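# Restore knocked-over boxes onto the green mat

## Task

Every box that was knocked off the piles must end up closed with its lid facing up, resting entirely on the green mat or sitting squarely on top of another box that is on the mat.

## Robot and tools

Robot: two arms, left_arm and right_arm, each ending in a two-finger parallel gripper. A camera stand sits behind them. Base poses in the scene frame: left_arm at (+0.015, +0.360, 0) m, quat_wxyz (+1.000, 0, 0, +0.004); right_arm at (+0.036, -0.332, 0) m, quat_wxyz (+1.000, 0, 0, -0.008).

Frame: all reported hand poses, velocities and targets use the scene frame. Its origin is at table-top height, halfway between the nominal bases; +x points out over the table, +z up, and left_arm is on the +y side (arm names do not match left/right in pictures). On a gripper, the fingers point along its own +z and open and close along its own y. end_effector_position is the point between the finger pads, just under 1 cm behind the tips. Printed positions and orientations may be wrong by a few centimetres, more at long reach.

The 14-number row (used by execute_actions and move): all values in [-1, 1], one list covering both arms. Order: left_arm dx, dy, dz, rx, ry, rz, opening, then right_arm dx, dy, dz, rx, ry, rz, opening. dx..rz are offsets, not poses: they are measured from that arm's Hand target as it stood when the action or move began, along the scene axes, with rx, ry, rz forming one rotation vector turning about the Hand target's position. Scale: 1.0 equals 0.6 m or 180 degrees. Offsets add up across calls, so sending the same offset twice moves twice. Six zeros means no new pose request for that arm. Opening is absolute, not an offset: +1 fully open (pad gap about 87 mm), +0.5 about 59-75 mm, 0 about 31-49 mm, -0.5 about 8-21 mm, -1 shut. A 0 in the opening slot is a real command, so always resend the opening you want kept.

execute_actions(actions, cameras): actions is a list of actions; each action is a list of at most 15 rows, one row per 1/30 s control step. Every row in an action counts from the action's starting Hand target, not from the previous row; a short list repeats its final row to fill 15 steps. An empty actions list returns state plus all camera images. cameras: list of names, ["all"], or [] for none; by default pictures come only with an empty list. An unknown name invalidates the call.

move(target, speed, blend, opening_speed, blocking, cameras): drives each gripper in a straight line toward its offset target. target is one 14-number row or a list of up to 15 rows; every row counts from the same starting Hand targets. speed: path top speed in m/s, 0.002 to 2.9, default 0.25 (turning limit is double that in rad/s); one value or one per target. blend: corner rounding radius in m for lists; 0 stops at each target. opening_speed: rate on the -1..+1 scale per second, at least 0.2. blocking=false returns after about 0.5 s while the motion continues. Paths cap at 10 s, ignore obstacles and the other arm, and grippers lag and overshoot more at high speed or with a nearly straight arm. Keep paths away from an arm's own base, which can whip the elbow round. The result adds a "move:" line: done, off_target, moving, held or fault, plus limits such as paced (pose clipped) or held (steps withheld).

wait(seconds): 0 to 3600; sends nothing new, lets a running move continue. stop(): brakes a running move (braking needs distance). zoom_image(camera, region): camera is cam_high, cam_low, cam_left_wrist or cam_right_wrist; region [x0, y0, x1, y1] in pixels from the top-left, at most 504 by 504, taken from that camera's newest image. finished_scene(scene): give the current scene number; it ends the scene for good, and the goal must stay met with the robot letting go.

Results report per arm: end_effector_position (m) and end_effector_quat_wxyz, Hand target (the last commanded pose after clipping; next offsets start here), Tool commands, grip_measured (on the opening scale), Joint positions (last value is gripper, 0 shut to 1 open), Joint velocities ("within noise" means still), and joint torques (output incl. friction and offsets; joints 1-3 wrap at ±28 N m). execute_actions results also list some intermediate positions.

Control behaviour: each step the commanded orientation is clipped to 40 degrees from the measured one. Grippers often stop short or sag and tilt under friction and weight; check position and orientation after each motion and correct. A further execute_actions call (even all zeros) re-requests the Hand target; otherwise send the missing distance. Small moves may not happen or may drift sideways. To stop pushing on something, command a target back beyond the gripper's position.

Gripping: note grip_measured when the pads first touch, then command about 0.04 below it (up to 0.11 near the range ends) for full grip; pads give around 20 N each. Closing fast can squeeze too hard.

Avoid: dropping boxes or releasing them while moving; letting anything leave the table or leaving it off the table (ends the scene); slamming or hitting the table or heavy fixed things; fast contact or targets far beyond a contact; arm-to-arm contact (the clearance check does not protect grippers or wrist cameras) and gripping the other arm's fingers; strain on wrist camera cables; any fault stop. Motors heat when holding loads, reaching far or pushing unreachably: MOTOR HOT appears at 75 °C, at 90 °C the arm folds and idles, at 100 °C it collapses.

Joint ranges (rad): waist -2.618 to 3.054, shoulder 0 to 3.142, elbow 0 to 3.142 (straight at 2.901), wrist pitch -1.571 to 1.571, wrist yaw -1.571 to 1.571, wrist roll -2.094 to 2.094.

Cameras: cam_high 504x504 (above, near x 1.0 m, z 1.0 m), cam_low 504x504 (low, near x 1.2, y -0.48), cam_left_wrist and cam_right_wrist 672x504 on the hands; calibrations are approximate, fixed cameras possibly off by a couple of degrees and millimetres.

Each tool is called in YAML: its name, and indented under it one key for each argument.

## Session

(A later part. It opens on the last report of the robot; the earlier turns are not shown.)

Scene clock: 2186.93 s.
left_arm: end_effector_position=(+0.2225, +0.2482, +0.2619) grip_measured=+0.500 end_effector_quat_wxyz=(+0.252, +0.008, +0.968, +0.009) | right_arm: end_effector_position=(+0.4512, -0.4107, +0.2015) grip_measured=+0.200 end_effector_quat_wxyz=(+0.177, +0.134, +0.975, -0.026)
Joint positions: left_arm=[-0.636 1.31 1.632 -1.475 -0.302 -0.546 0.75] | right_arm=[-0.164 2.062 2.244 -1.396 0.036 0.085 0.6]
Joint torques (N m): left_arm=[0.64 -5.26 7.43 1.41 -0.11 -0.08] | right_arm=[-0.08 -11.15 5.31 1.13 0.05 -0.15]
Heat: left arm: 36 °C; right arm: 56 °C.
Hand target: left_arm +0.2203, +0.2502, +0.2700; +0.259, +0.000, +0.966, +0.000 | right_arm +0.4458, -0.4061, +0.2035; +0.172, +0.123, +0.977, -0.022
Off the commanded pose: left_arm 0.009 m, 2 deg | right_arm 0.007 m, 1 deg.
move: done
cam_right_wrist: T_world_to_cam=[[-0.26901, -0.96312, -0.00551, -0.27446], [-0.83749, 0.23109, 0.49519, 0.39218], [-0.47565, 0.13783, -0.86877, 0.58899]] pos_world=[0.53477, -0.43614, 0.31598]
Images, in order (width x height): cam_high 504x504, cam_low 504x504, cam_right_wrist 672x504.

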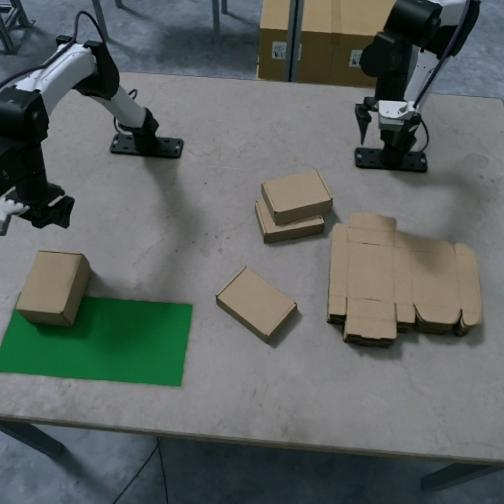

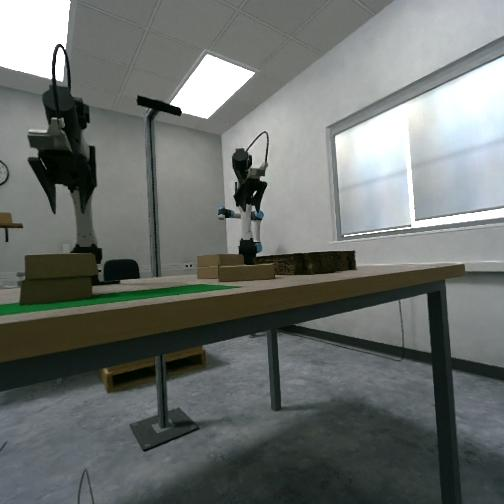

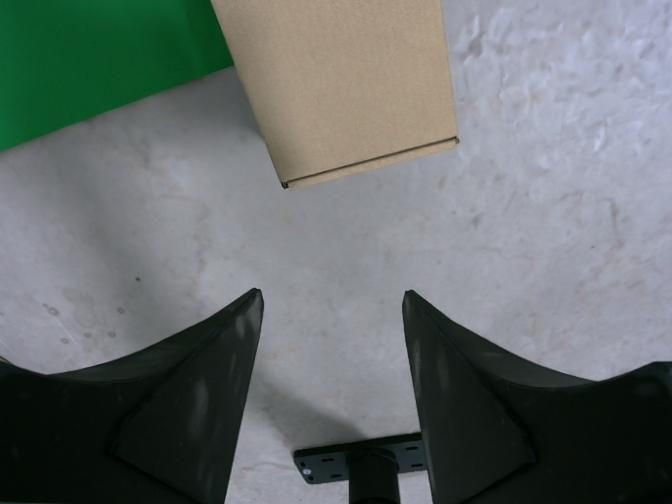

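move:
  target:
    - [0,0,0,0,0,0,0.5, -0.09,-0.058,-0.05,-0.0102,-0.0831,0.0793,0.5]
    - [0,0,0,0,0,0,0.5, -0.09,-0.058,-0.265,-0.0102,-0.0831,0.0793,0.5]
  speed: 0.15
  cameras: ["cam_right_wrist","cam_high"]

zoom_image:
  camera: "cam_high"
  region: [0, 215, 200, 375]

Scene clock: 2201.30 s.
left_arm: end_effector_position=(+0.2225, +0.2482, +0.2619) grip_measured=+0.500 end_effector_quat_wxyz=(+0.252, +0.008, +0.968, +0.009) | right_arm: end_effector_position=(+0.3923, -0.4403, +0.0499) grip_measured=+0.500 end_effector_quat_wxyz=(+0.303, +0.005, +0.953, -0.003)
Joint positions: left_arm=[-0.636 1.31 1.632 -1.475 -0.302 -0.546 0.75] | right_arm=[-0.338 1.628 0.987 -0.342 -0.193 -0.285 0.75]
Joint torques (N m): left_arm=[0.68 -5.19 7.5 1.4 -0.1 -0.11] | right_arm=[-0.85 -5.56 5.74 1.87 -0.22 -0.12]
Heat: left arm: 36 °C; right arm: 54 °C.
Hand target: left_arm +0.2203, +0.2502, +0.2700; +0.259, +0.000, +0.966, +0.000 | right_arm +0.3918, -0.4409, +0.0445; +0.301, +0.000, +0.954, +0.000
Off the commanded pose: left_arm 0.009 m, 2 deg | right_arm 0.005 m, 1 deg.
move: done
cam_right_wrist: T_world_to_cam=[[-0.00835, -0.99995, -0.00563, -0.43808], [-0.96605, 0.00662, 0.25827, 0.38823], [-0.25822, 0.00759, -0.96605, 0.29557]] pos_world=[0.44772, -0.44287, 0.1828]
Images, in order (width x height): cam_high 504x504, cam_right_wrist 672x504.

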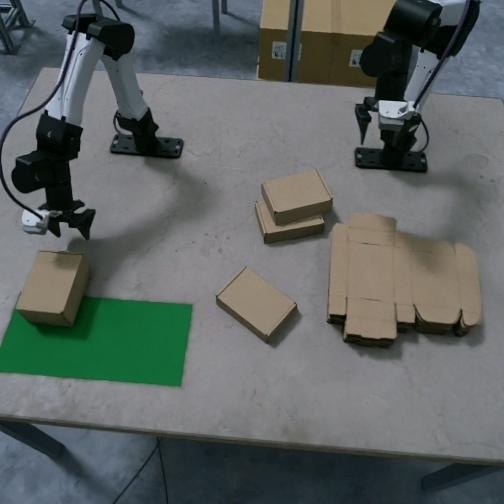

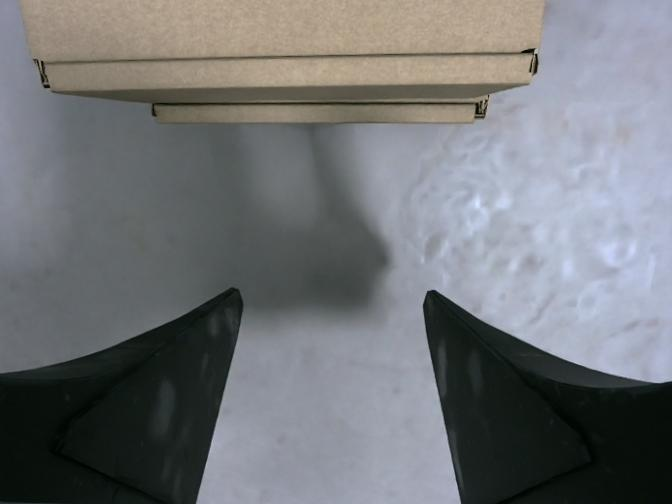

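Scaled by 2.520 from the camera's image (finer frame: 720x720).

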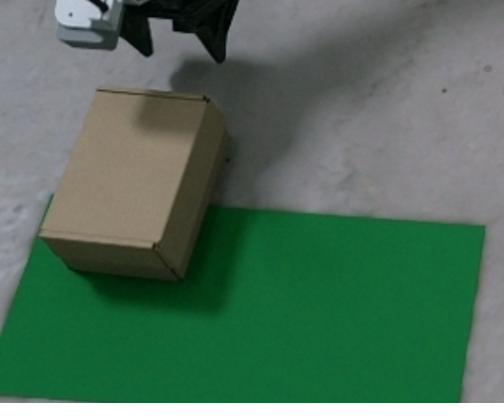

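move:
  target:
    - [0,0,0,0,0,0,0.5, 0.03,0.01,-0.022,0,0,0,0.5]
    - [0,0,0,0,0,0,0.5, 0.235,0.01,-0.022,0,0,0,0.5]
  speed: 0.1
  cameras: ["cam_right_wrist","cam_high"]

zoom_image:
  camera: "cam_high"
  region: [0, 235, 200, 395]

Scene clock: 2211.27 s.
left_arm: end_effector_position=(+0.2225, +0.2482, +0.2619) grip_measured=+0.500 end_effector_quat_wxyz=(+0.252, +0.008, +0.968, +0.009) | right_arm: end_effector_position=(+0.5290, -0.4362, +0.0358) grip_measured=+0.500 end_effector_quat_wxyz=(+0.306, -0.005, +0.952, -0.001)
Joint positions: left_arm=[-0.636 1.31 1.632 -1.475 -0.302 -0.546 0.75] | right_arm=[-0.223 2.108 1.558 -0.413 -0.14 -0.206 0.75]
Joint torques (N m): left_arm=[0.79 -5.31 7.57 1.37 -0.12 -0.09] | right_arm=[0.25 -9.02 8.54 1.75 0.11 0.12]
Heat: left arm: 36 °C; right arm: 52 °C.
Hand target: left_arm +0.2203, +0.2502, +0.2700; +0.259, +0.000, +0.966, +0.000 | right_arm +0.5328, -0.4348, +0.0313; +0.301, +0.000, +0.954, +0.000
Off the commanded pose: left_arm 0.009 m, 2 deg | right_arm 0.006 m, 1 deg.
move: done
cam_right_wrist: T_world_to_cam=[[0.0114, -0.99993, -0.00387, -0.44338], [-0.96742, -0.01201, 0.25287, 0.51672], [-0.2529, 0.00086, -0.96749, 0.3115]] pos_world=[0.58373, -0.43741, 0.16899]
Images, in order (width x height): cam_high 504x504, cam_right_wrist 672x504.

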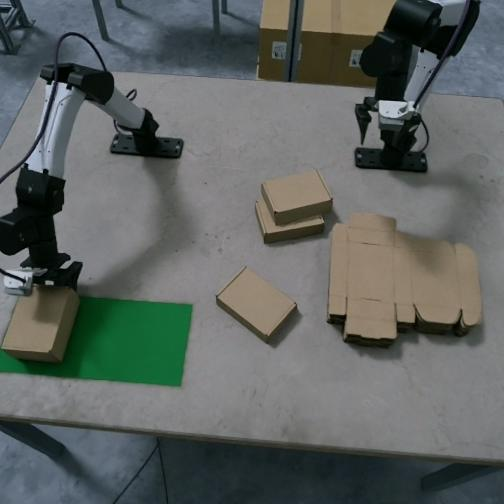

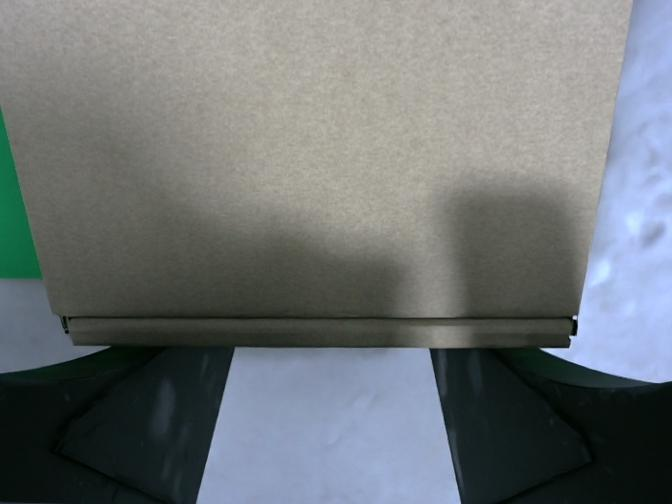

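Scaled by 2.520 from the camera's image (finer frame: 720x720).

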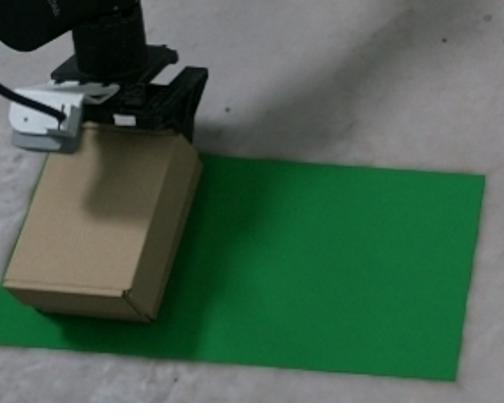

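move:
  target: [0,0,0,0,0,0,0.5, 0.016,0,0,0,0,0,0.5]
  speed: 0.06
  cameras: ["cam_right_wrist","cam_high"]

zoom_image:
  camera: "cam_high"
  region: [0, 235, 200, 395]

Scene clock: 2218.27 s.
left_arm: end_effector_position=(+0.2225, +0.2482, +0.2619) grip_measured=+0.500 end_effector_quat_wxyz=(+0.252, +0.008, +0.968, +0.009) | right_arm: end_effector_position=(+0.5387, -0.4369, +0.0362) grip_measured=+0.500 end_effector_quat_wxyz=(+0.306, -0.004, +0.952, -0.001)
Joint positions: left_arm=[-0.636 1.31 1.632 -1.475 -0.302 -0.546 0.75] | right_arm=[-0.22 2.142 1.614 -0.433 -0.137 -0.202 0.75]
Joint torques (N m): left_arm=[0.58 -5.24 7.43 1.4 -0.17 -0.06] | right_arm=[0.28 -9.44 8.54 1.74 0.09 0.12]
Heat: left arm: 35 °C; right arm: 51 °C.
Hand target: left_arm +0.2203, +0.2502, +0.2700; +0.259, +0.000, +0.966, +0.000 | right_arm +0.5423, -0.4347, +0.0312; +0.301, +0.000, +0.954, +0.001
Off the commanded pose: left_arm 0.009 m, 2 deg | right_arm 0.006 m, 1 deg.
move: done
cam_right_wrist: T_world_to_cam=[[0.01026, -0.99994, -0.00387, -0.44362], [-0.9676, -0.01091, 0.25227, 0.52649], [-0.25229, 0.00116, -0.96765, 0.31408]] pos_world=[0.59323, -0.43821, 0.16939]
Images, in order (width x height): cam_high 504x504, cam_right_wrist 672x504.

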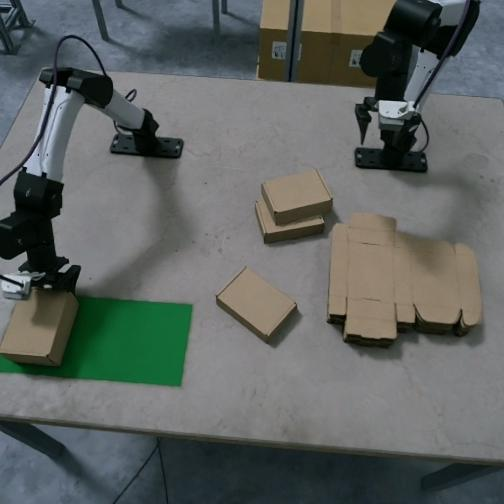

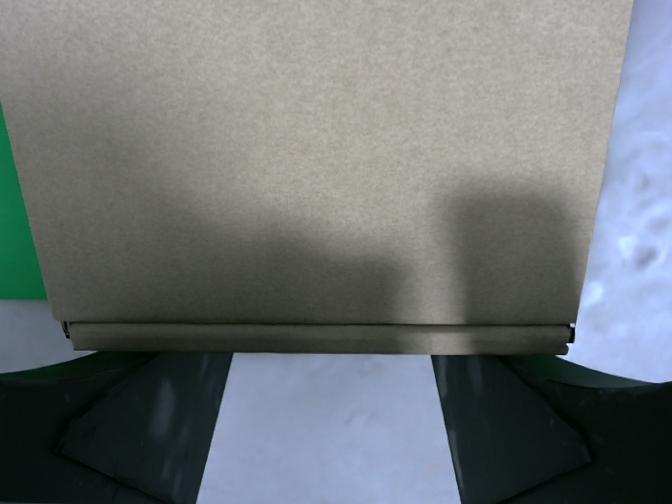

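Scaled by 2.520 from the camera's image (finer frame: 720x720).

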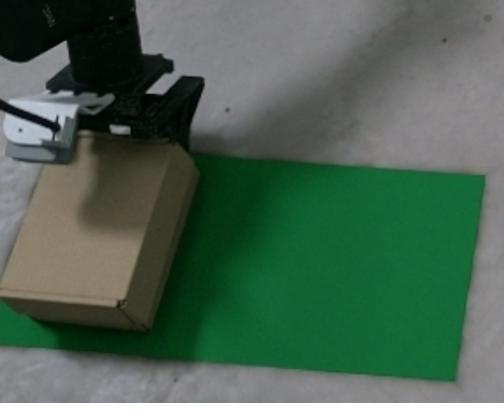

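move:
  target:
    - [0,0,0,0,0,0,0.5, -0.07,0,0.01,0,0,0,0.5]
    - [0,0,0,0,0,0,0.5, -0.15,0.03,0.33,0,0,0,0.5]
  speed: 0.2
  blend: 0.02
  cameras: ["cam_right_wrist","cam_high","cam_low"]

zoom_image:
  camera: "cam_high"
  region: [0, 235, 200, 395]

zoom_image:
  camera: "cam_low"
  region: [0, 220, 210, 320]

Scene clock: 2226.40 s.
left_arm: end_effector_position=(+0.2225, +0.2482, +0.2619) grip_measured=+0.500 end_effector_quat_wxyz=(+0.252, +0.008, +0.968, +0.009) | right_arm: end_effector_position=(+0.4534, -0.4200, +0.2195) grip_measured=+0.500 end_effector_quat_wxyz=(+0.293, -0.001, +0.956, +0.000)
Joint positions: left_arm=[-0.636 1.31 1.632 -1.475 -0.302 -0.546 0.75] | right_arm=[-0.228 1.82 1.905 -1.075 -0.137 -0.205 0.75]
Joint torques (N m): left_arm=[0.75 -5.04 7.69 1.44 -0.09 -0.08] | right_arm=[0.23 -9.84 8.35 1.6 0 0.12]
Heat: left arm: 35 °C; right arm: 51 °C.
Hand target: left_arm +0.2203, +0.2502, +0.2700; +0.259, +0.000, +0.966, +0.000 | right_arm +0.4524, -0.4168, +0.2292; +0.301, +0.000, +0.954, +0.000
Off the commanded pose: left_arm 0.009 m, 2 deg | right_arm 0.010 m, 1 deg.
move: done
cam_right_wrist: T_world_to_cam=[[0.00494, -0.99995, -0.00877, -0.42162], [-0.96047, -0.00719, 0.27828, 0.39058], [-0.27833, 0.00705, -0.96046, 0.48272]] pos_world=[0.51158, -0.42219, 0.35124]
Images, in order (width x height): cam_high 504x504, cam_low 504x504, cam_right_wrist 672x504.

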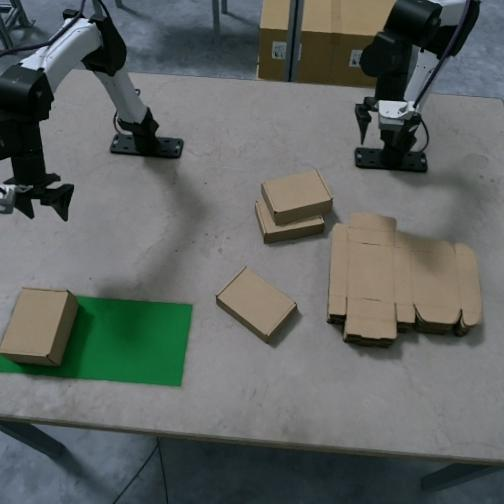

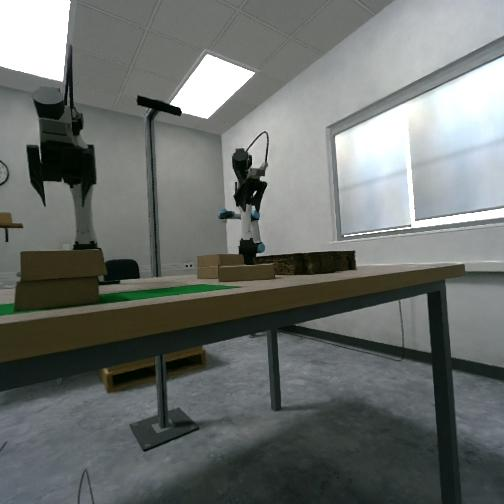

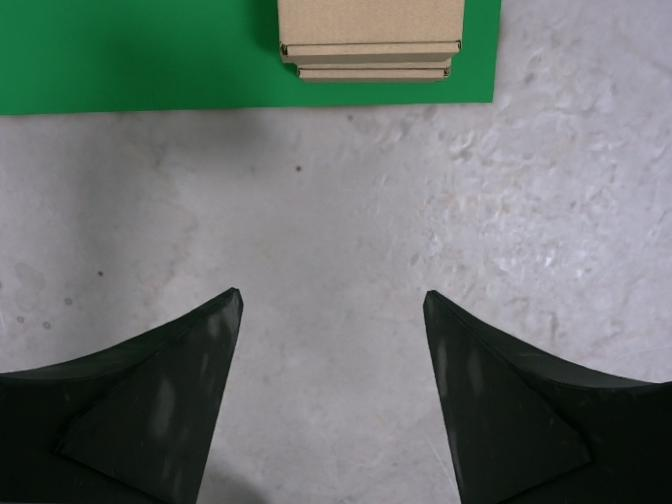

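Scaled by 2.520 from the camera's image (finer frame: 720x720).

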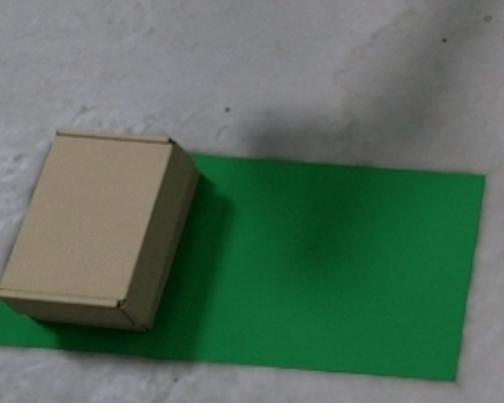

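Scaled by 2.400 from the camera's image (finer frame: 720x720).

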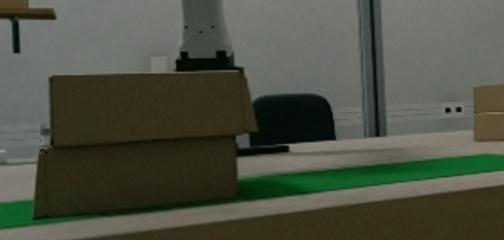

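move:
  target:
    - [0,0,0,0,0,0,0.5, 0.246,0.15,-0.132,-0.1401,0.0152,0.0483,-1]
    - [0,0,0,0,0,0,0.5, 0.246,0.15,-0.285,-0.1401,0.0152,0.0483,-1]
  speed: 0.2
  cameras: ["cam_right_wrist","cam_high"]

Scene clock: 2242.37 s.
left_arm: end_effector_position=(+0.2225, +0.2482, +0.2619) grip_measured=+0.500 end_effector_quat_wxyz=(+0.252, +0.008, +0.968, +0.009) | right_arm: end_effector_position=(+0.5990, -0.3244, +0.0434) grip_measured=-1.000 end_effector_quat_wxyz=(+0.258, -0.138, +0.939, -0.182)
Joint positions: left_arm=[-0.636 1.31 1.632 -1.475 -0.302 -0.546 0.75] | right_arm=[0.154 2.425 2.098 -0.693 0.349 -0.253 0]
Joint torques (N m): left_arm=[0.76 -5.14 7.61 1.38 -0.12 -0.1] | right_arm=[-0.7 -16.21 5.98 1.71 0.28 -0.11]
Heat: left arm: 35 °C; right arm: 52 °C.
Hand target: left_arm +0.2203, +0.2502, +0.2700; +0.259, +0.000, +0.966, +0.000 | right_arm +0.5999, -0.3266, +0.0582; +0.270, -0.137, +0.935, -0.185
Off the commanded pose: left_arm 0.009 m, 2 deg | right_arm 0.015 m, 2 deg.
move: off_target (right_arm)
cam_right_wrist: T_world_to_cam=[[0.16715, -0.899, 0.40479, -0.41064], [-0.93993, -0.02137, 0.34068, 0.56054], [-0.29762, -0.43743, -0.84857, 0.21591]] pos_world=[0.65978, -0.26274, 0.15848]
Images, in order (width x height): cam_high 504x504, cam_right_wrist 672x504.

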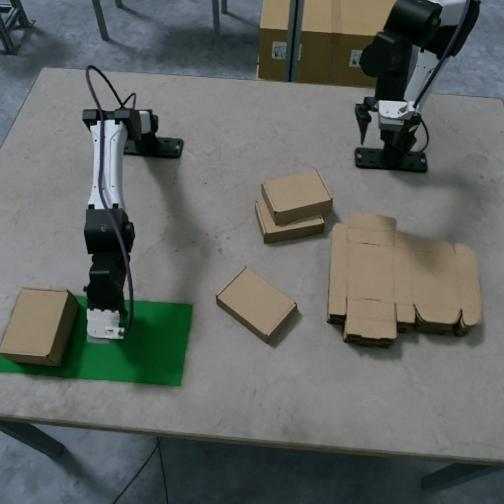

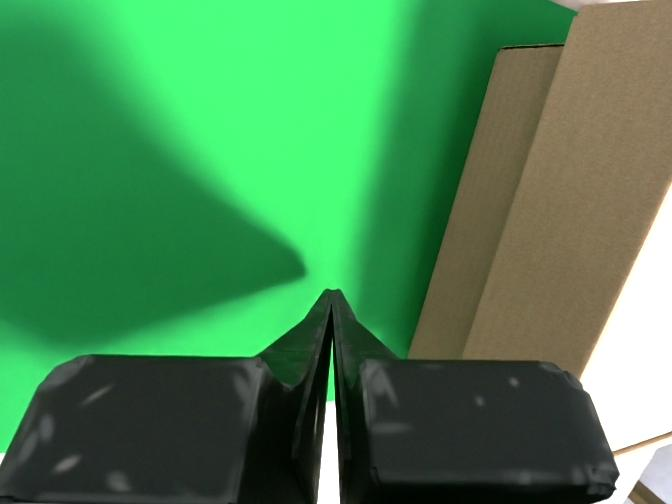

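move:
  target:
    - [0,0,0,0,0,0,0.5, 0.06,-0.03,-0.003,0,0,0,-1]
    - [0,0,0,0,0,0,0.5, 0.06,-0.096,-0.003,0,0,0,-1]
  speed: 0.08
  blend: 0.01
  cameras: ["cam_right_wrist","cam_high"]

zoom_image:
  camera: "cam_low"
  region: [0, 220, 210, 320]

Scene clock: 2247.90 s.
left_arm: end_effector_position=(+0.2225, +0.2482, +0.2619) grip_measured=+0.500 end_effector_quat_wxyz=(+0.252, +0.008, +0.968, +0.009) | right_arm: end_effector_position=(+0.6341, -0.3851, +0.0629) grip_measured=-1.000 end_effector_quat_wxyz=(+0.275, -0.129, +0.934, -0.189)
Joint positions: left_arm=[-0.636 1.31 1.632 -1.475 -0.302 -0.546 0.75] | right_arm=[0.036 2.551 2.383 -0.782 0.297 -0.35 0]
Joint torques (N m): left_arm=[0.7 -5.26 7.5 1.41 -0.17 -0.05] | right_arm=[-0.49 -12.15 8.57 1.68 0.09 -0.17]
Heat: left arm: 35 °C; right arm: 54 °C.
Hand target: left_arm +0.2203, +0.2502, +0.2700; +0.259, +0.000, +0.966, +0.000 | right_arm +0.6359, -0.3843, +0.0564; +0.270, -0.137, +0.935, -0.185
Off the commanded pose: left_arm 0.009 m, 2 deg | right_arm 0.007 m, 1 deg.
move: done
cam_right_wrist: T_world_to_cam=[[0.1397, -0.89894, 0.41519, -0.46227], [-0.953, -0.00823, 0.30285, 0.60127], [-0.26883, -0.43799, -0.85784, 0.19836]] pos_world=[0.69092, -0.32372, 0.18]
Images, in order (width x height): cam_high 504x504, cam_right_wrist 672x504.

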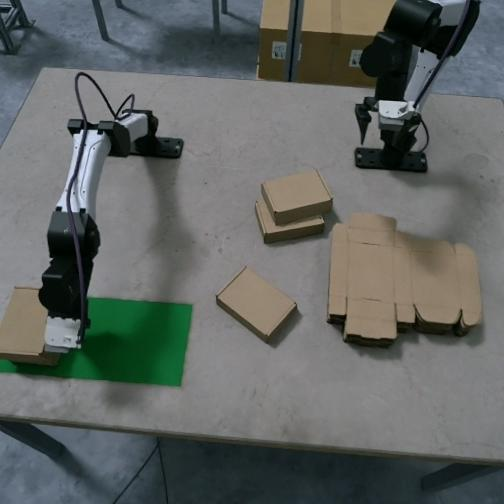

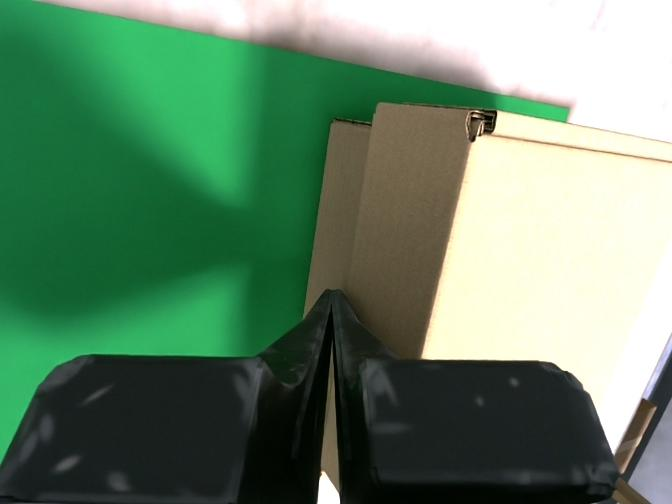

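This scene's latest camera images include none from cam_low. They are from: cam_high, cam_right_wrist. cam_low's image comes with the result of a call that names it in "cameras".

move:
  target: [0,0,0,0,0,0,0.5, 0,-0.022,-0.01,0,0,0,-1]
  speed: 0.06
  cameras: ["cam_right_wrist","cam_high","cam_low"]

zoom_image:
  camera: "cam_low"
  region: [0, 220, 210, 320]

zoom_image:
  camera: "cam_high"
  region: [0, 235, 200, 395]

Scene clock: 2251.40 s.
left_arm: end_effector_position=(+0.2225, +0.2482, +0.2619) grip_measured=+0.500 end_effector_quat_wxyz=(+0.252, +0.008, +0.968, +0.009) | right_arm: end_effector_position=(+0.6375, -0.3954, +0.0644) grip_measured=-1.000 end_effector_quat_wxyz=(+0.281, -0.129, +0.932, -0.188)
Joint positions: left_arm=[-0.636 1.31 1.632 -1.475 -0.302 -0.546 0.75] | right_arm=[0.016 2.551 2.383 -0.764 0.281 -0.369 0]
Joint torques (N m): left_arm=[0.76 -5.26 7.53 1.38 -0.14 -0.04] | right_arm=[-0.83 -12.66 6.12 1.89 0.11 -0.14]
Heat: left arm: 35 °C; right arm: 54 °C.
Hand target: left_arm +0.2203, +0.2502, +0.2700; +0.259, +0.000, +0.966, +0.000 | right_arm +0.6359, -0.3975, +0.0504; +0.270, -0.137, +0.935, -0.185
Off the commanded pose: left_arm 0.009 m, 2 deg | right_arm 0.014 m, 2 deg.
move: off_target (right_arm)
cam_right_wrist: T_world_to_cam=[[0.13821, -0.89914, 0.41526, -0.4717], [-0.95663, -0.01265, 0.29102, 0.60521], [-0.25642, -0.43747, -0.8619, 0.18868]] pos_world=[0.69254, -0.33393, 0.18237]
Images, in order (width x height): cam_high 504x504, cam_low 504x504, cam_right_wrist 672x504.

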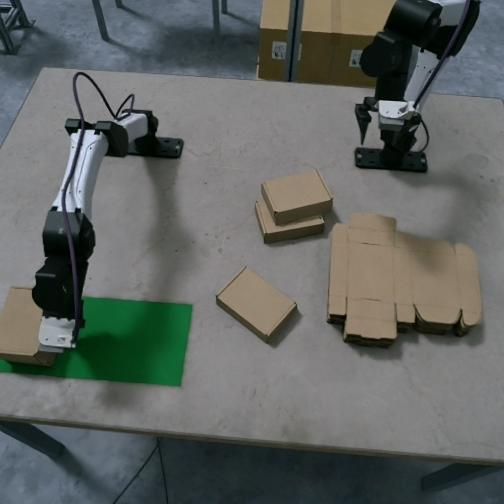

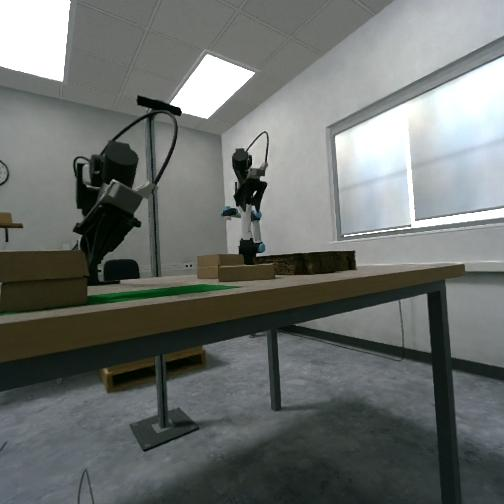

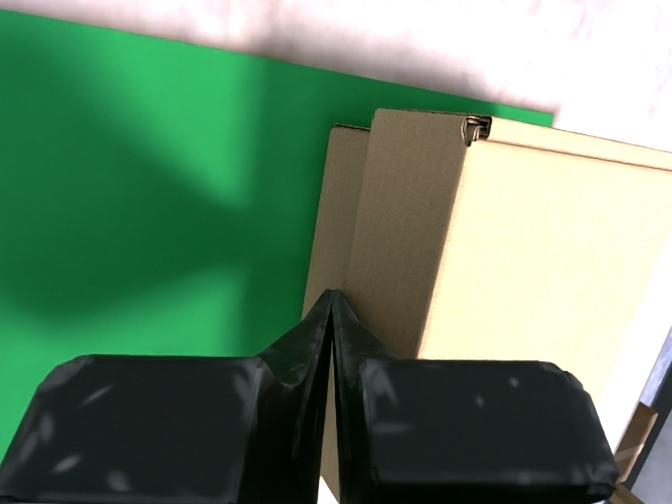

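Scaled by 2.400 from the camera's image (finer frame: 720x720).

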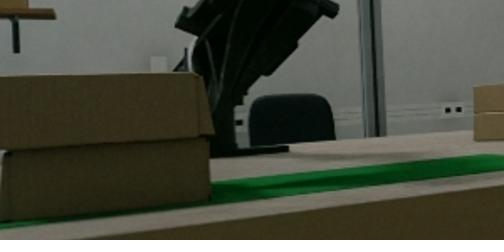

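Scaled by 2.520 from the camera's image (finer frame: 720x720).

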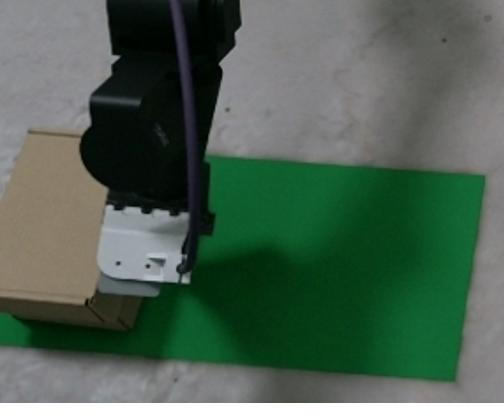

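move:
  target:
    - [0,0,0,0,0,0,0.5, 0,0.06,0.01,0,0,0,-1]
    - [0,0,0,0,0,0,0.5, -0.18,0.08,0.33,0.14,-0.0152,-0.05,-1]
  speed: 0.2
  blend: 0.02
  cameras: ["cam_right_wrist","cam_high","cam_low"]

zoom_image:
  camera: "cam_high"
  region: [0, 235, 200, 395]

Scene clock: 2257.67 s.
left_arm: end_effector_position=(+0.2225, +0.2482, +0.2619) grip_measured=+0.500 end_effector_quat_wxyz=(+0.252, +0.008, +0.968, +0.009) | right_arm: end_effector_position=(+0.5266, -0.3494, +0.2548) grip_measured=-1.000 end_effector_quat_wxyz=(+0.310, -0.005, +0.951, -0.007)
Joint positions: left_arm=[-0.636 1.31 1.632 -1.475 -0.302 -0.546 0.75] | right_arm=[-0.019 2.227 2.665 -1.378 -0.011 -0.042 0]
Joint torques (N m): left_arm=[0.5 -5.41 7.43 1.37 -0.16 -0.08] | right_arm=[-0.81 -8.91 7.53 1.67 0.04 0.18]
Heat: left arm: 35 °C; right arm: 55 °C.
Hand target: left_arm +0.2203, +0.2502, +0.2700; +0.259, +0.000, +0.966, +0.000 | right_arm +0.5280, -0.3495, +0.2483; +0.300, +0.003, +0.954, +0.000
Off the commanded pose: left_arm 0.009 m, 2 deg | right_arm 0.007 m, 2 deg.
move: done; blend cut to 0.0182 m at target 1
cam_right_wrist: T_world_to_cam=[[0.00807, -0.99994, 0.00731, -0.35683], [-0.9698, -0.00605, 0.24384, 0.46559], [-0.24378, -0.00906, -0.96979, 0.51495]] pos_world=[0.57994, -0.34933, 0.38847]
Images, in order (width x height): cam_high 504x504, cam_low 504x504, cam_right_wrist 672x504.

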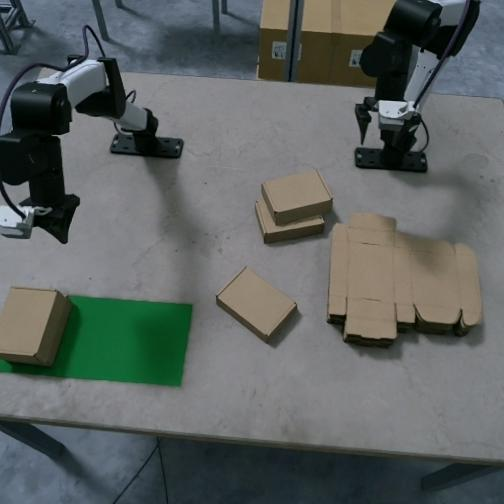

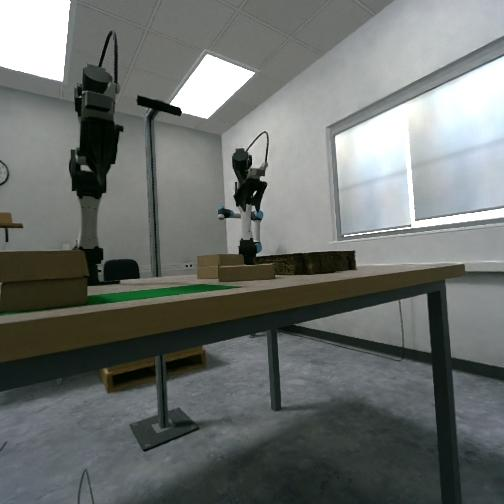

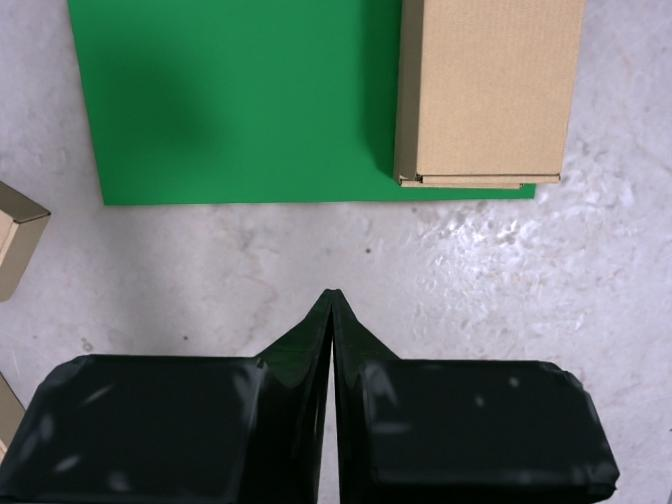

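Scaled by 2.520 from the camera's image (finer frame: 720x720).

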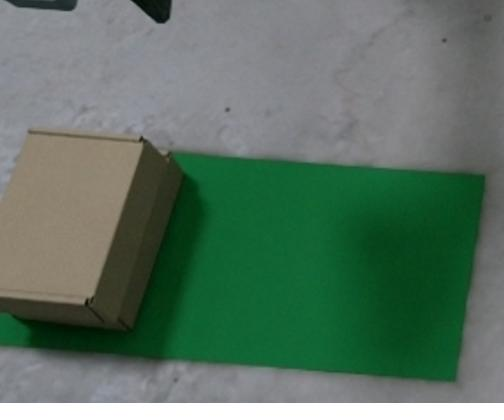

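zoom_image:
  camera: "cam_high"
  region: [190, 165, 350, 355]

Scaled by 2.653 from the camera's image (finer frame: 720x720).

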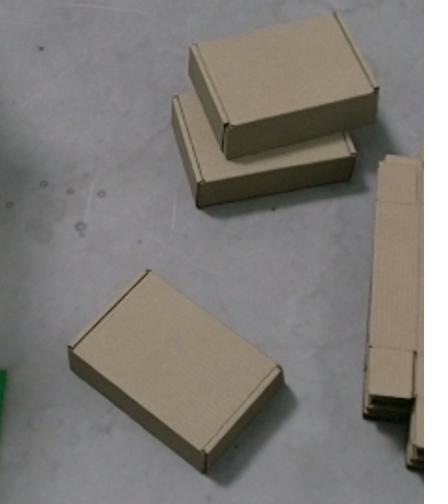

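move:
  target: [0,0,0,0,0,0,0.5, -0.043,0.589,-0.18,0,0,0.2017,0.3]
  speed: 0.25
  cameras: ["cam_right_wrist","cam_high"]

Scene clock: 2275.70 s.
left_arm: end_effector_position=(+0.2225, +0.2482, +0.2619) grip_measured=+0.500 end_effector_quat_wxyz=(+0.252, +0.008, +0.968, +0.009) | right_arm: end_effector_position=(+0.4998, +0.0058, +0.1497) grip_measured=+0.300 end_effector_quat_wxyz=(+0.295, -0.295, +0.904, +0.096)
Joint positions: left_arm=[-0.636 1.31 1.632 -1.475 -0.302 -0.546 0.75] | right_arm=[0.645 2.49 2.667 -1.117 -0.002 -0.002 0.65]
Joint torques (N m): left_arm=[0.49 -5.33 7.6 1.37 -0.14 -0.11] | right_arm=[-0.79 -11.02 8.39 1.6 0.09 -0.04]
Heat: left arm: 35 °C; right arm: 55 °C.
Hand target: left_arm +0.2203, +0.2502, +0.2700; +0.259, +0.000, +0.966, +0.000 | right_arm +0.5022, +0.0040, +0.1405; +0.286, -0.295, +0.907, +0.093
Off the commanded pose: left_arm 0.009 m, 2 deg | right_arm 0.010 m, 1 deg.
move: done
cam_right_wrist: T_world_to_cam=[[0.59284, -0.80528, -0.00863, -0.29175], [-0.77976, -0.57666, 0.2438, 0.37577], [-0.2013, -0.13781, -0.96979, 0.38926]] pos_world=[0.54433, 0.03539, 0.28337]
Images, in order (width x height): cam_high 504x504, cam_right_wrist 672x504.

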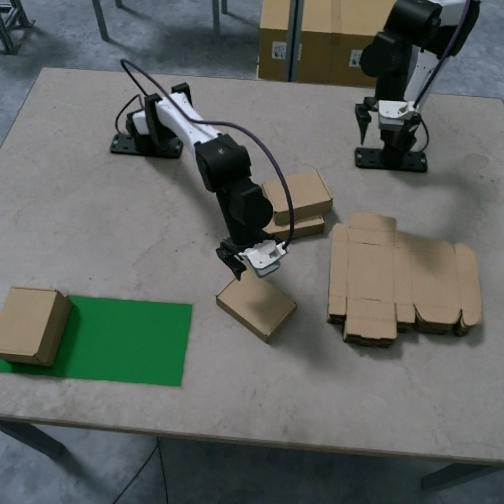

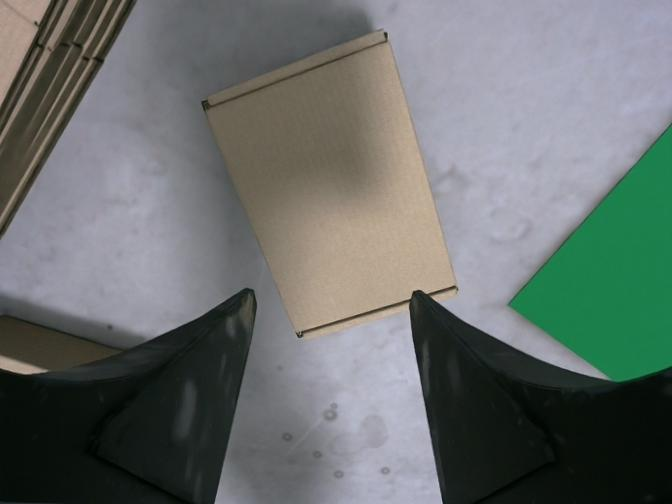

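move:
  target: [0,0,0,0,0,0,0.5, 0.004,0.004,-0.17,0,0,0,0.2]
  speed: 0.1
  cameras: ["cam_right_wrist"]

Scene clock: 2281.10 s.
left_arm: end_effector_position=(+0.2225, +0.2482, +0.2619) grip_measured=+0.500 end_effector_quat_wxyz=(+0.252, +0.008, +0.968, +0.009) | right_arm: end_effector_position=(+0.5156, +0.0172, +0.0673) grip_measured=+0.200 end_effector_quat_wxyz=(+0.323, -0.292, +0.894, +0.106)
Joint positions: left_arm=[-0.636 1.31 1.632 -1.475 -0.302 -0.546 0.75] | right_arm=[0.645 2.396 2.13 -0.611 -0.002 -0.002 0.6]
Joint torques (N m): left_arm=[0.68 -5.16 7.54 1.4 -0.2 -0.08] | right_arm=[-0.55 -11.63 4.31 1.63 0.06 0]
Heat: left arm: 35 °C; right arm: 55 °C.
Hand target: left_arm +0.2203, +0.2502, +0.2700; +0.259, +0.000, +0.966, +0.000 | right_arm +0.5046, +0.0064, +0.0385; +0.286, -0.294, +0.907, +0.093
Off the commanded pose: left_arm 0.009 m, 2 deg | right_arm 0.033 m, 5 deg.
move: off_target (right_arm)
cam_right_wrist: T_world_to_cam=[[0.59325, -0.80498, -0.00824, -0.29282], [-0.79051, -0.58445, 0.18305, 0.42444], [-0.15216, -0.10208, -0.98307, 0.28904]] pos_world=[0.55322, 0.04185, 0.20404]

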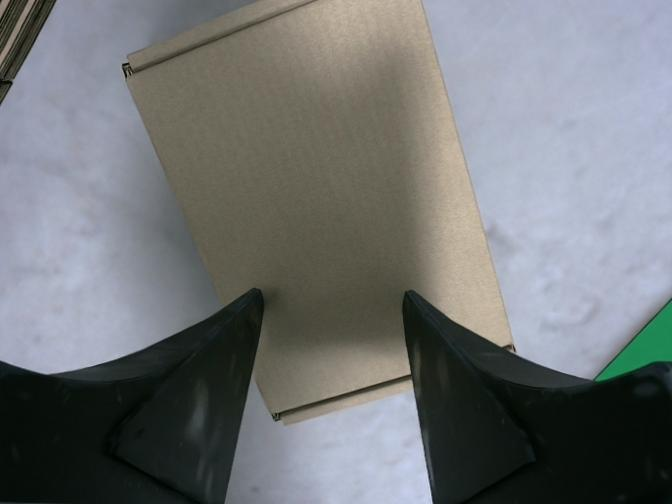

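move:
  target: [0,0,0,0,0,0,0.5, 0.0987,-0.345,0,0,0,-0.278,0.2]
  speed: 0.12
  cameras: ["cam_right_wrist","cam_high"]

zoom_image:
  camera: "cam_high"
  region: [0, 235, 300, 395]

Scene clock: 2291.07 s.
left_arm: end_effector_position=(+0.2225, +0.2482, +0.2619) grip_measured=+0.500 end_effector_quat_wxyz=(+0.252, +0.008, +0.968, +0.009) | right_arm: end_effector_position=(+0.5843, -0.1876, +0.0667) grip_measured=+0.200 end_effector_quat_wxyz=(+0.351, +0.109, +0.930, -0.013)
Joint positions: left_arm=[-0.636 1.31 1.632 -1.475 -0.302 -0.546 0.75] | right_arm=[0.337 2.289 1.94 -0.561 0.306 0.449 0.6]
Joint torques (N m): left_arm=[0.64 -5.27 7.57 1.37 -0.1 -0.06] | right_arm=[-1.37 -10.47 6.3 0.85 0.31 0.19]
Heat: left arm: 35 °C; right arm: 57 °C.
Hand target: left_arm +0.2203, +0.2502, +0.2700; +0.259, +0.000, +0.966, +0.000 | right_arm +0.5639, -0.2007, +0.0385; +0.298, +0.117, +0.947, -0.036
Off the commanded pose: left_arm 0.009 m, 2 deg | right_arm 0.037 m, 7 deg.
move: off_target (right_arm)
cam_right_wrist: T_world_to_cam=[[-0.2089, -0.97608, -0.06015, -0.05842], [-0.96728, 0.19718, 0.15965, 0.61076], [-0.14397, 0.09153, -0.98534, 0.30966]] pos_world=[0.62315, -0.20579, 0.2041]
Images, in order (width x height): cam_high 504x504, cam_right_wrist 672x504.

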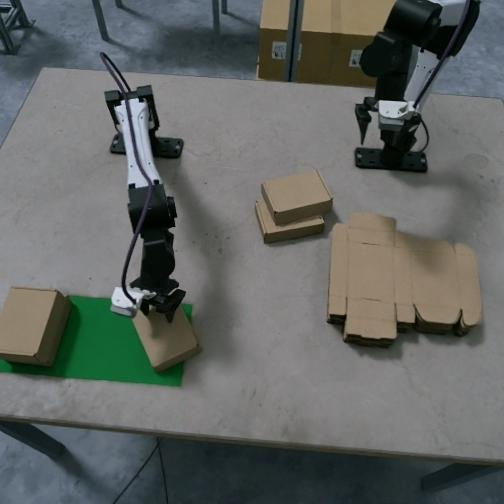

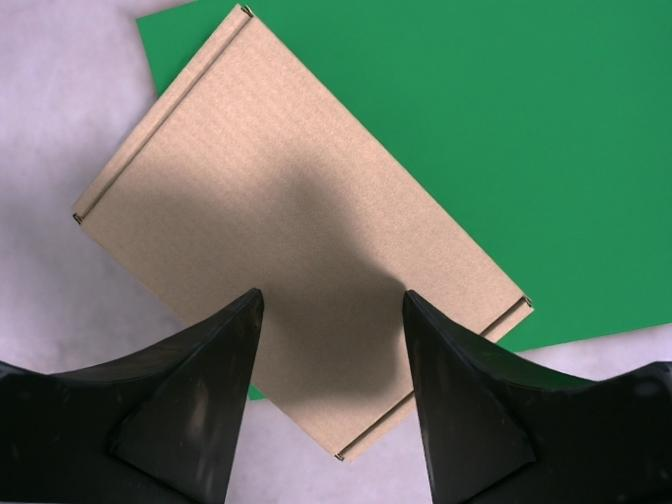

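Scaled by 1.680 from the camera's image (finer frame: 720x720).

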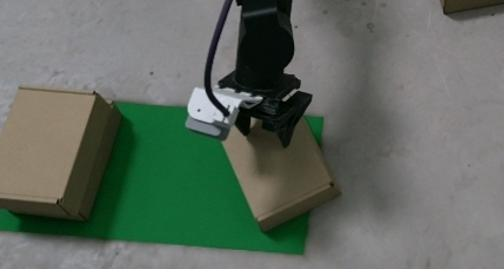

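move:
  target: [0,0,0,0,0,0,0.5, 0.02,-0.215,0,0,0,-0.18,0.2]
  speed: 0.12
  cameras: ["cam_right_wrist","cam_high"]

zoom_image:
  camera: "cam_high"
  region: [0, 235, 300, 395]

Scene clock: 2300.07 s.
left_arm: end_effector_position=(+0.2225, +0.2482, +0.2619) grip_measured=+0.500 end_effector_quat_wxyz=(+0.252, +0.008, +0.968, +0.009) | right_arm: end_effector_position=(+0.5863, -0.3240, +0.0667) grip_measured=+0.200 end_effector_quat_wxyz=(+0.312, +0.370, +0.869, -0.100)
Joint positions: left_arm=[-0.636 1.31 1.632 -1.475 -0.302 -0.546 0.75] | right_arm=[0.128 2.354 2.092 -0.817 0.472 0.796 0.6]
Joint torques (N m): left_arm=[0.85 -5.41 7.36 1.39 -0.14 -0.05] | right_arm=[-1.2 -8.77 7.15 0.99 0.38 0.23]
Heat: left arm: 35 °C; right arm: 57 °C.
Hand target: left_arm +0.2203, +0.2502, +0.2700; +0.259, +0.000, +0.966, +0.000 | right_arm +0.5758, -0.3296, +0.0386; +0.276, +0.376, +0.877, -0.118
Off the commanded pose: left_arm 0.009 m, 2 deg | right_arm 0.031 m, 5 deg.
move: off_target (right_arm)
cam_right_wrist: T_world_to_cam=[[-0.70271, -0.7084, -0.0661, 0.18557], [-0.70398, 0.67887, 0.20869, 0.63796], [-0.10296, 0.19318, -0.97575, 0.33069]] pos_world=[0.61356, -0.36551, 0.2018]
Images, in order (width x height): cam_high 504x504, cam_right_wrist 672x504.

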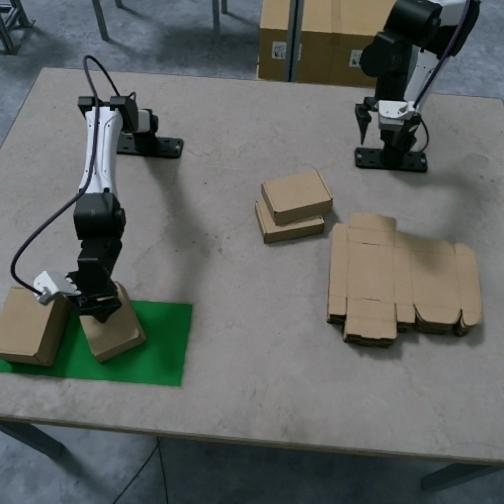

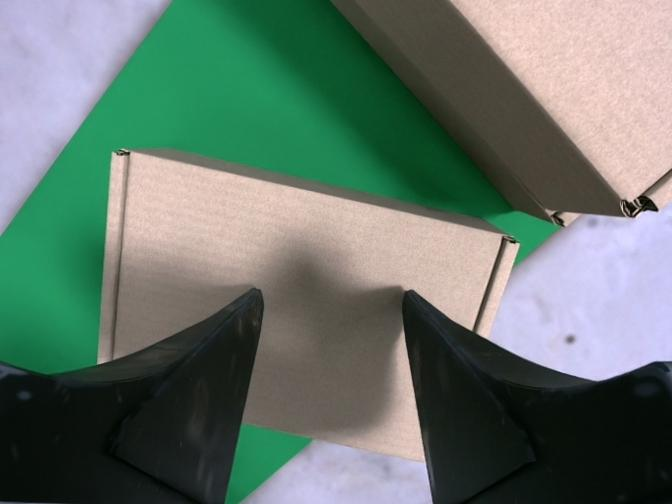

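Scaled by 1.680 from the camera's image (finer frame: 720x720).

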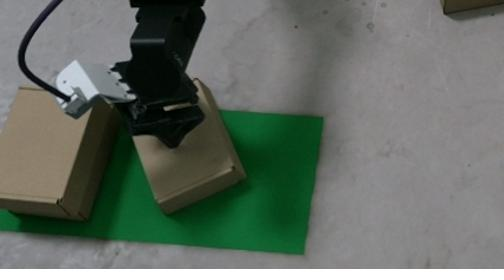

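move:
  target:
    - [0,0,0,0,0,0,0.5, 0.01,0.01,0.06,0,0,0,0.2]
    - [0,0,0,0,0,0,0.5, -0.2,0.02,0.28,0,0,0.2,0.2]
  speed: 0.2
  cameras: ["cam_right_wrist","cam_high"]

zoom_image:
  camera: "cam_high"
  region: [0, 255, 200, 405]

Scene clock: 2306.93 s.
left_arm: end_effector_position=(+0.2225, +0.2482, +0.2619) grip_measured=+0.500 end_effector_quat_wxyz=(+0.252, +0.008, +0.968, +0.009) | right_arm: end_effector_position=(+0.4623, -0.3155, +0.2047) grip_measured=+0.200 end_effector_quat_wxyz=(+0.303, +0.091, +0.948, -0.028)
Joint positions: left_arm=[-0.636 1.31 1.632 -1.475 -0.302 -0.546 0.75] | right_arm=[0.097 1.78 1.785 -0.976 0.155 0.225 0.6]
Joint torques (N m): left_arm=[0.66 -5.18 7.46 1.4 -0.08 -0.11] | right_arm=[-1.13 -9.91 5.72 1.62 0.12 -0.2]
Heat: left arm: 35 °C; right arm: 56 °C.
Hand target: left_arm +0.2203, +0.2502, +0.2700; +0.259, +0.000, +0.966, +0.000 | right_arm +0.4557, -0.3177, +0.2065; +0.299, +0.087, +0.950, -0.027
Off the commanded pose: left_arm 0.009 m, 2 deg | right_arm 0.007 m, 1 deg.
move: done
cam_right_wrist: T_world_to_cam=[[-0.18755, -0.98221, -0.00981, -0.22257], [-0.94978, 0.17879, 0.25682, 0.46207], [-0.2505, 0.05749, -0.96641, 0.47439]] pos_world=[0.51596, -0.32849, 0.3376]
Images, in order (width x height): cam_high 504x504, cam_right_wrist 672x504.

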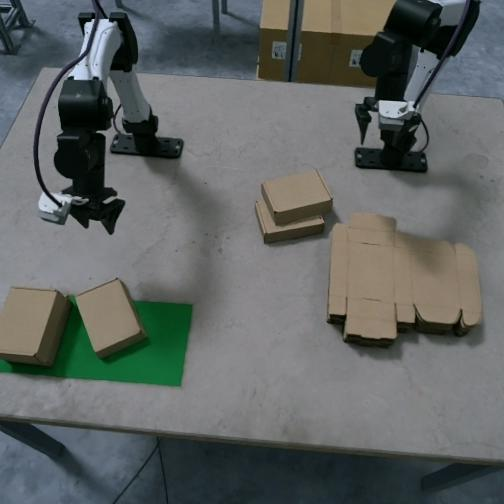

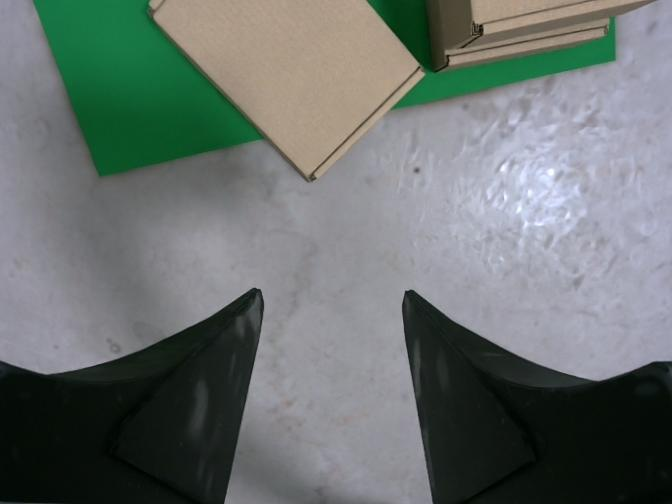

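Scaled by 2.520 from the camera's image (finer frame: 720x720).

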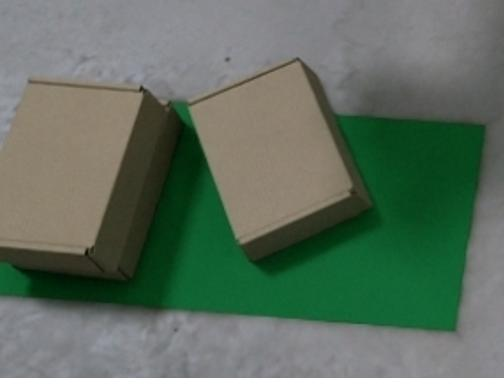

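move:
  target: [0,0,0,0,0,0,0.5, 0.204,0.0245,-0.15,-0.0109,0.0555,0.235,0.75]
  speed: 0.2
  cameras: ["cam_right_wrist"]

Scene clock: 2322.80 s.
left_arm: end_effector_position=(+0.2225, +0.2482, +0.2619) grip_measured=+0.500 end_effector_quat_wxyz=(+0.252, +0.008, +0.968, +0.009) | right_arm: end_effector_position=(+0.5776, -0.3007, +0.1255) grip_measured=+0.750 end_effector_quat_wxyz=(+0.235, -0.263, +0.934, +0.050)
Joint positions: left_arm=[-0.636 1.31 1.632 -1.475 -0.302 -0.546 0.75] | right_arm=[0.042 2.601 2.846 -1.375 -0.209 -0.477 0.875]
Joint torques (N m): left_arm=[0.87 -5.19 7.53 1.41 -0.17 -0.1] | right_arm=[-0.72 -11.22 7.94 1.32 -0.22 -0.18]
Heat: left arm: 34 °C; right arm: 54 °C.
Hand target: left_arm +0.2203, +0.2502, +0.2700; +0.259, +0.000, +0.966, +0.000 | right_arm +0.5782, -0.3029, +0.1166; +0.208, -0.269, +0.939, +0.059
Off the commanded pose: left_arm 0.009 m, 2 deg | right_arm 0.009 m, 3 deg.
elbow stopped short (right arm): the move would have taken joint 3 (elbow) straighter than the controller allows.
move: off_target (right_arm)
cam_right_wrist: T_world_to_cam=[[0.51765, -0.85534, 0.02072, -0.56016], [-0.79439, -0.47148, 0.38296, 0.28815], [-0.31779, -0.2147, -0.92353, 0.37761]] pos_world=[0.63887, -0.2622, 0.24999]

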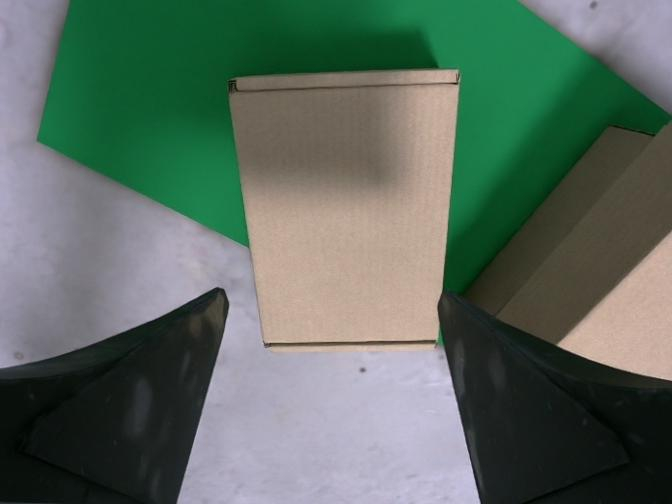

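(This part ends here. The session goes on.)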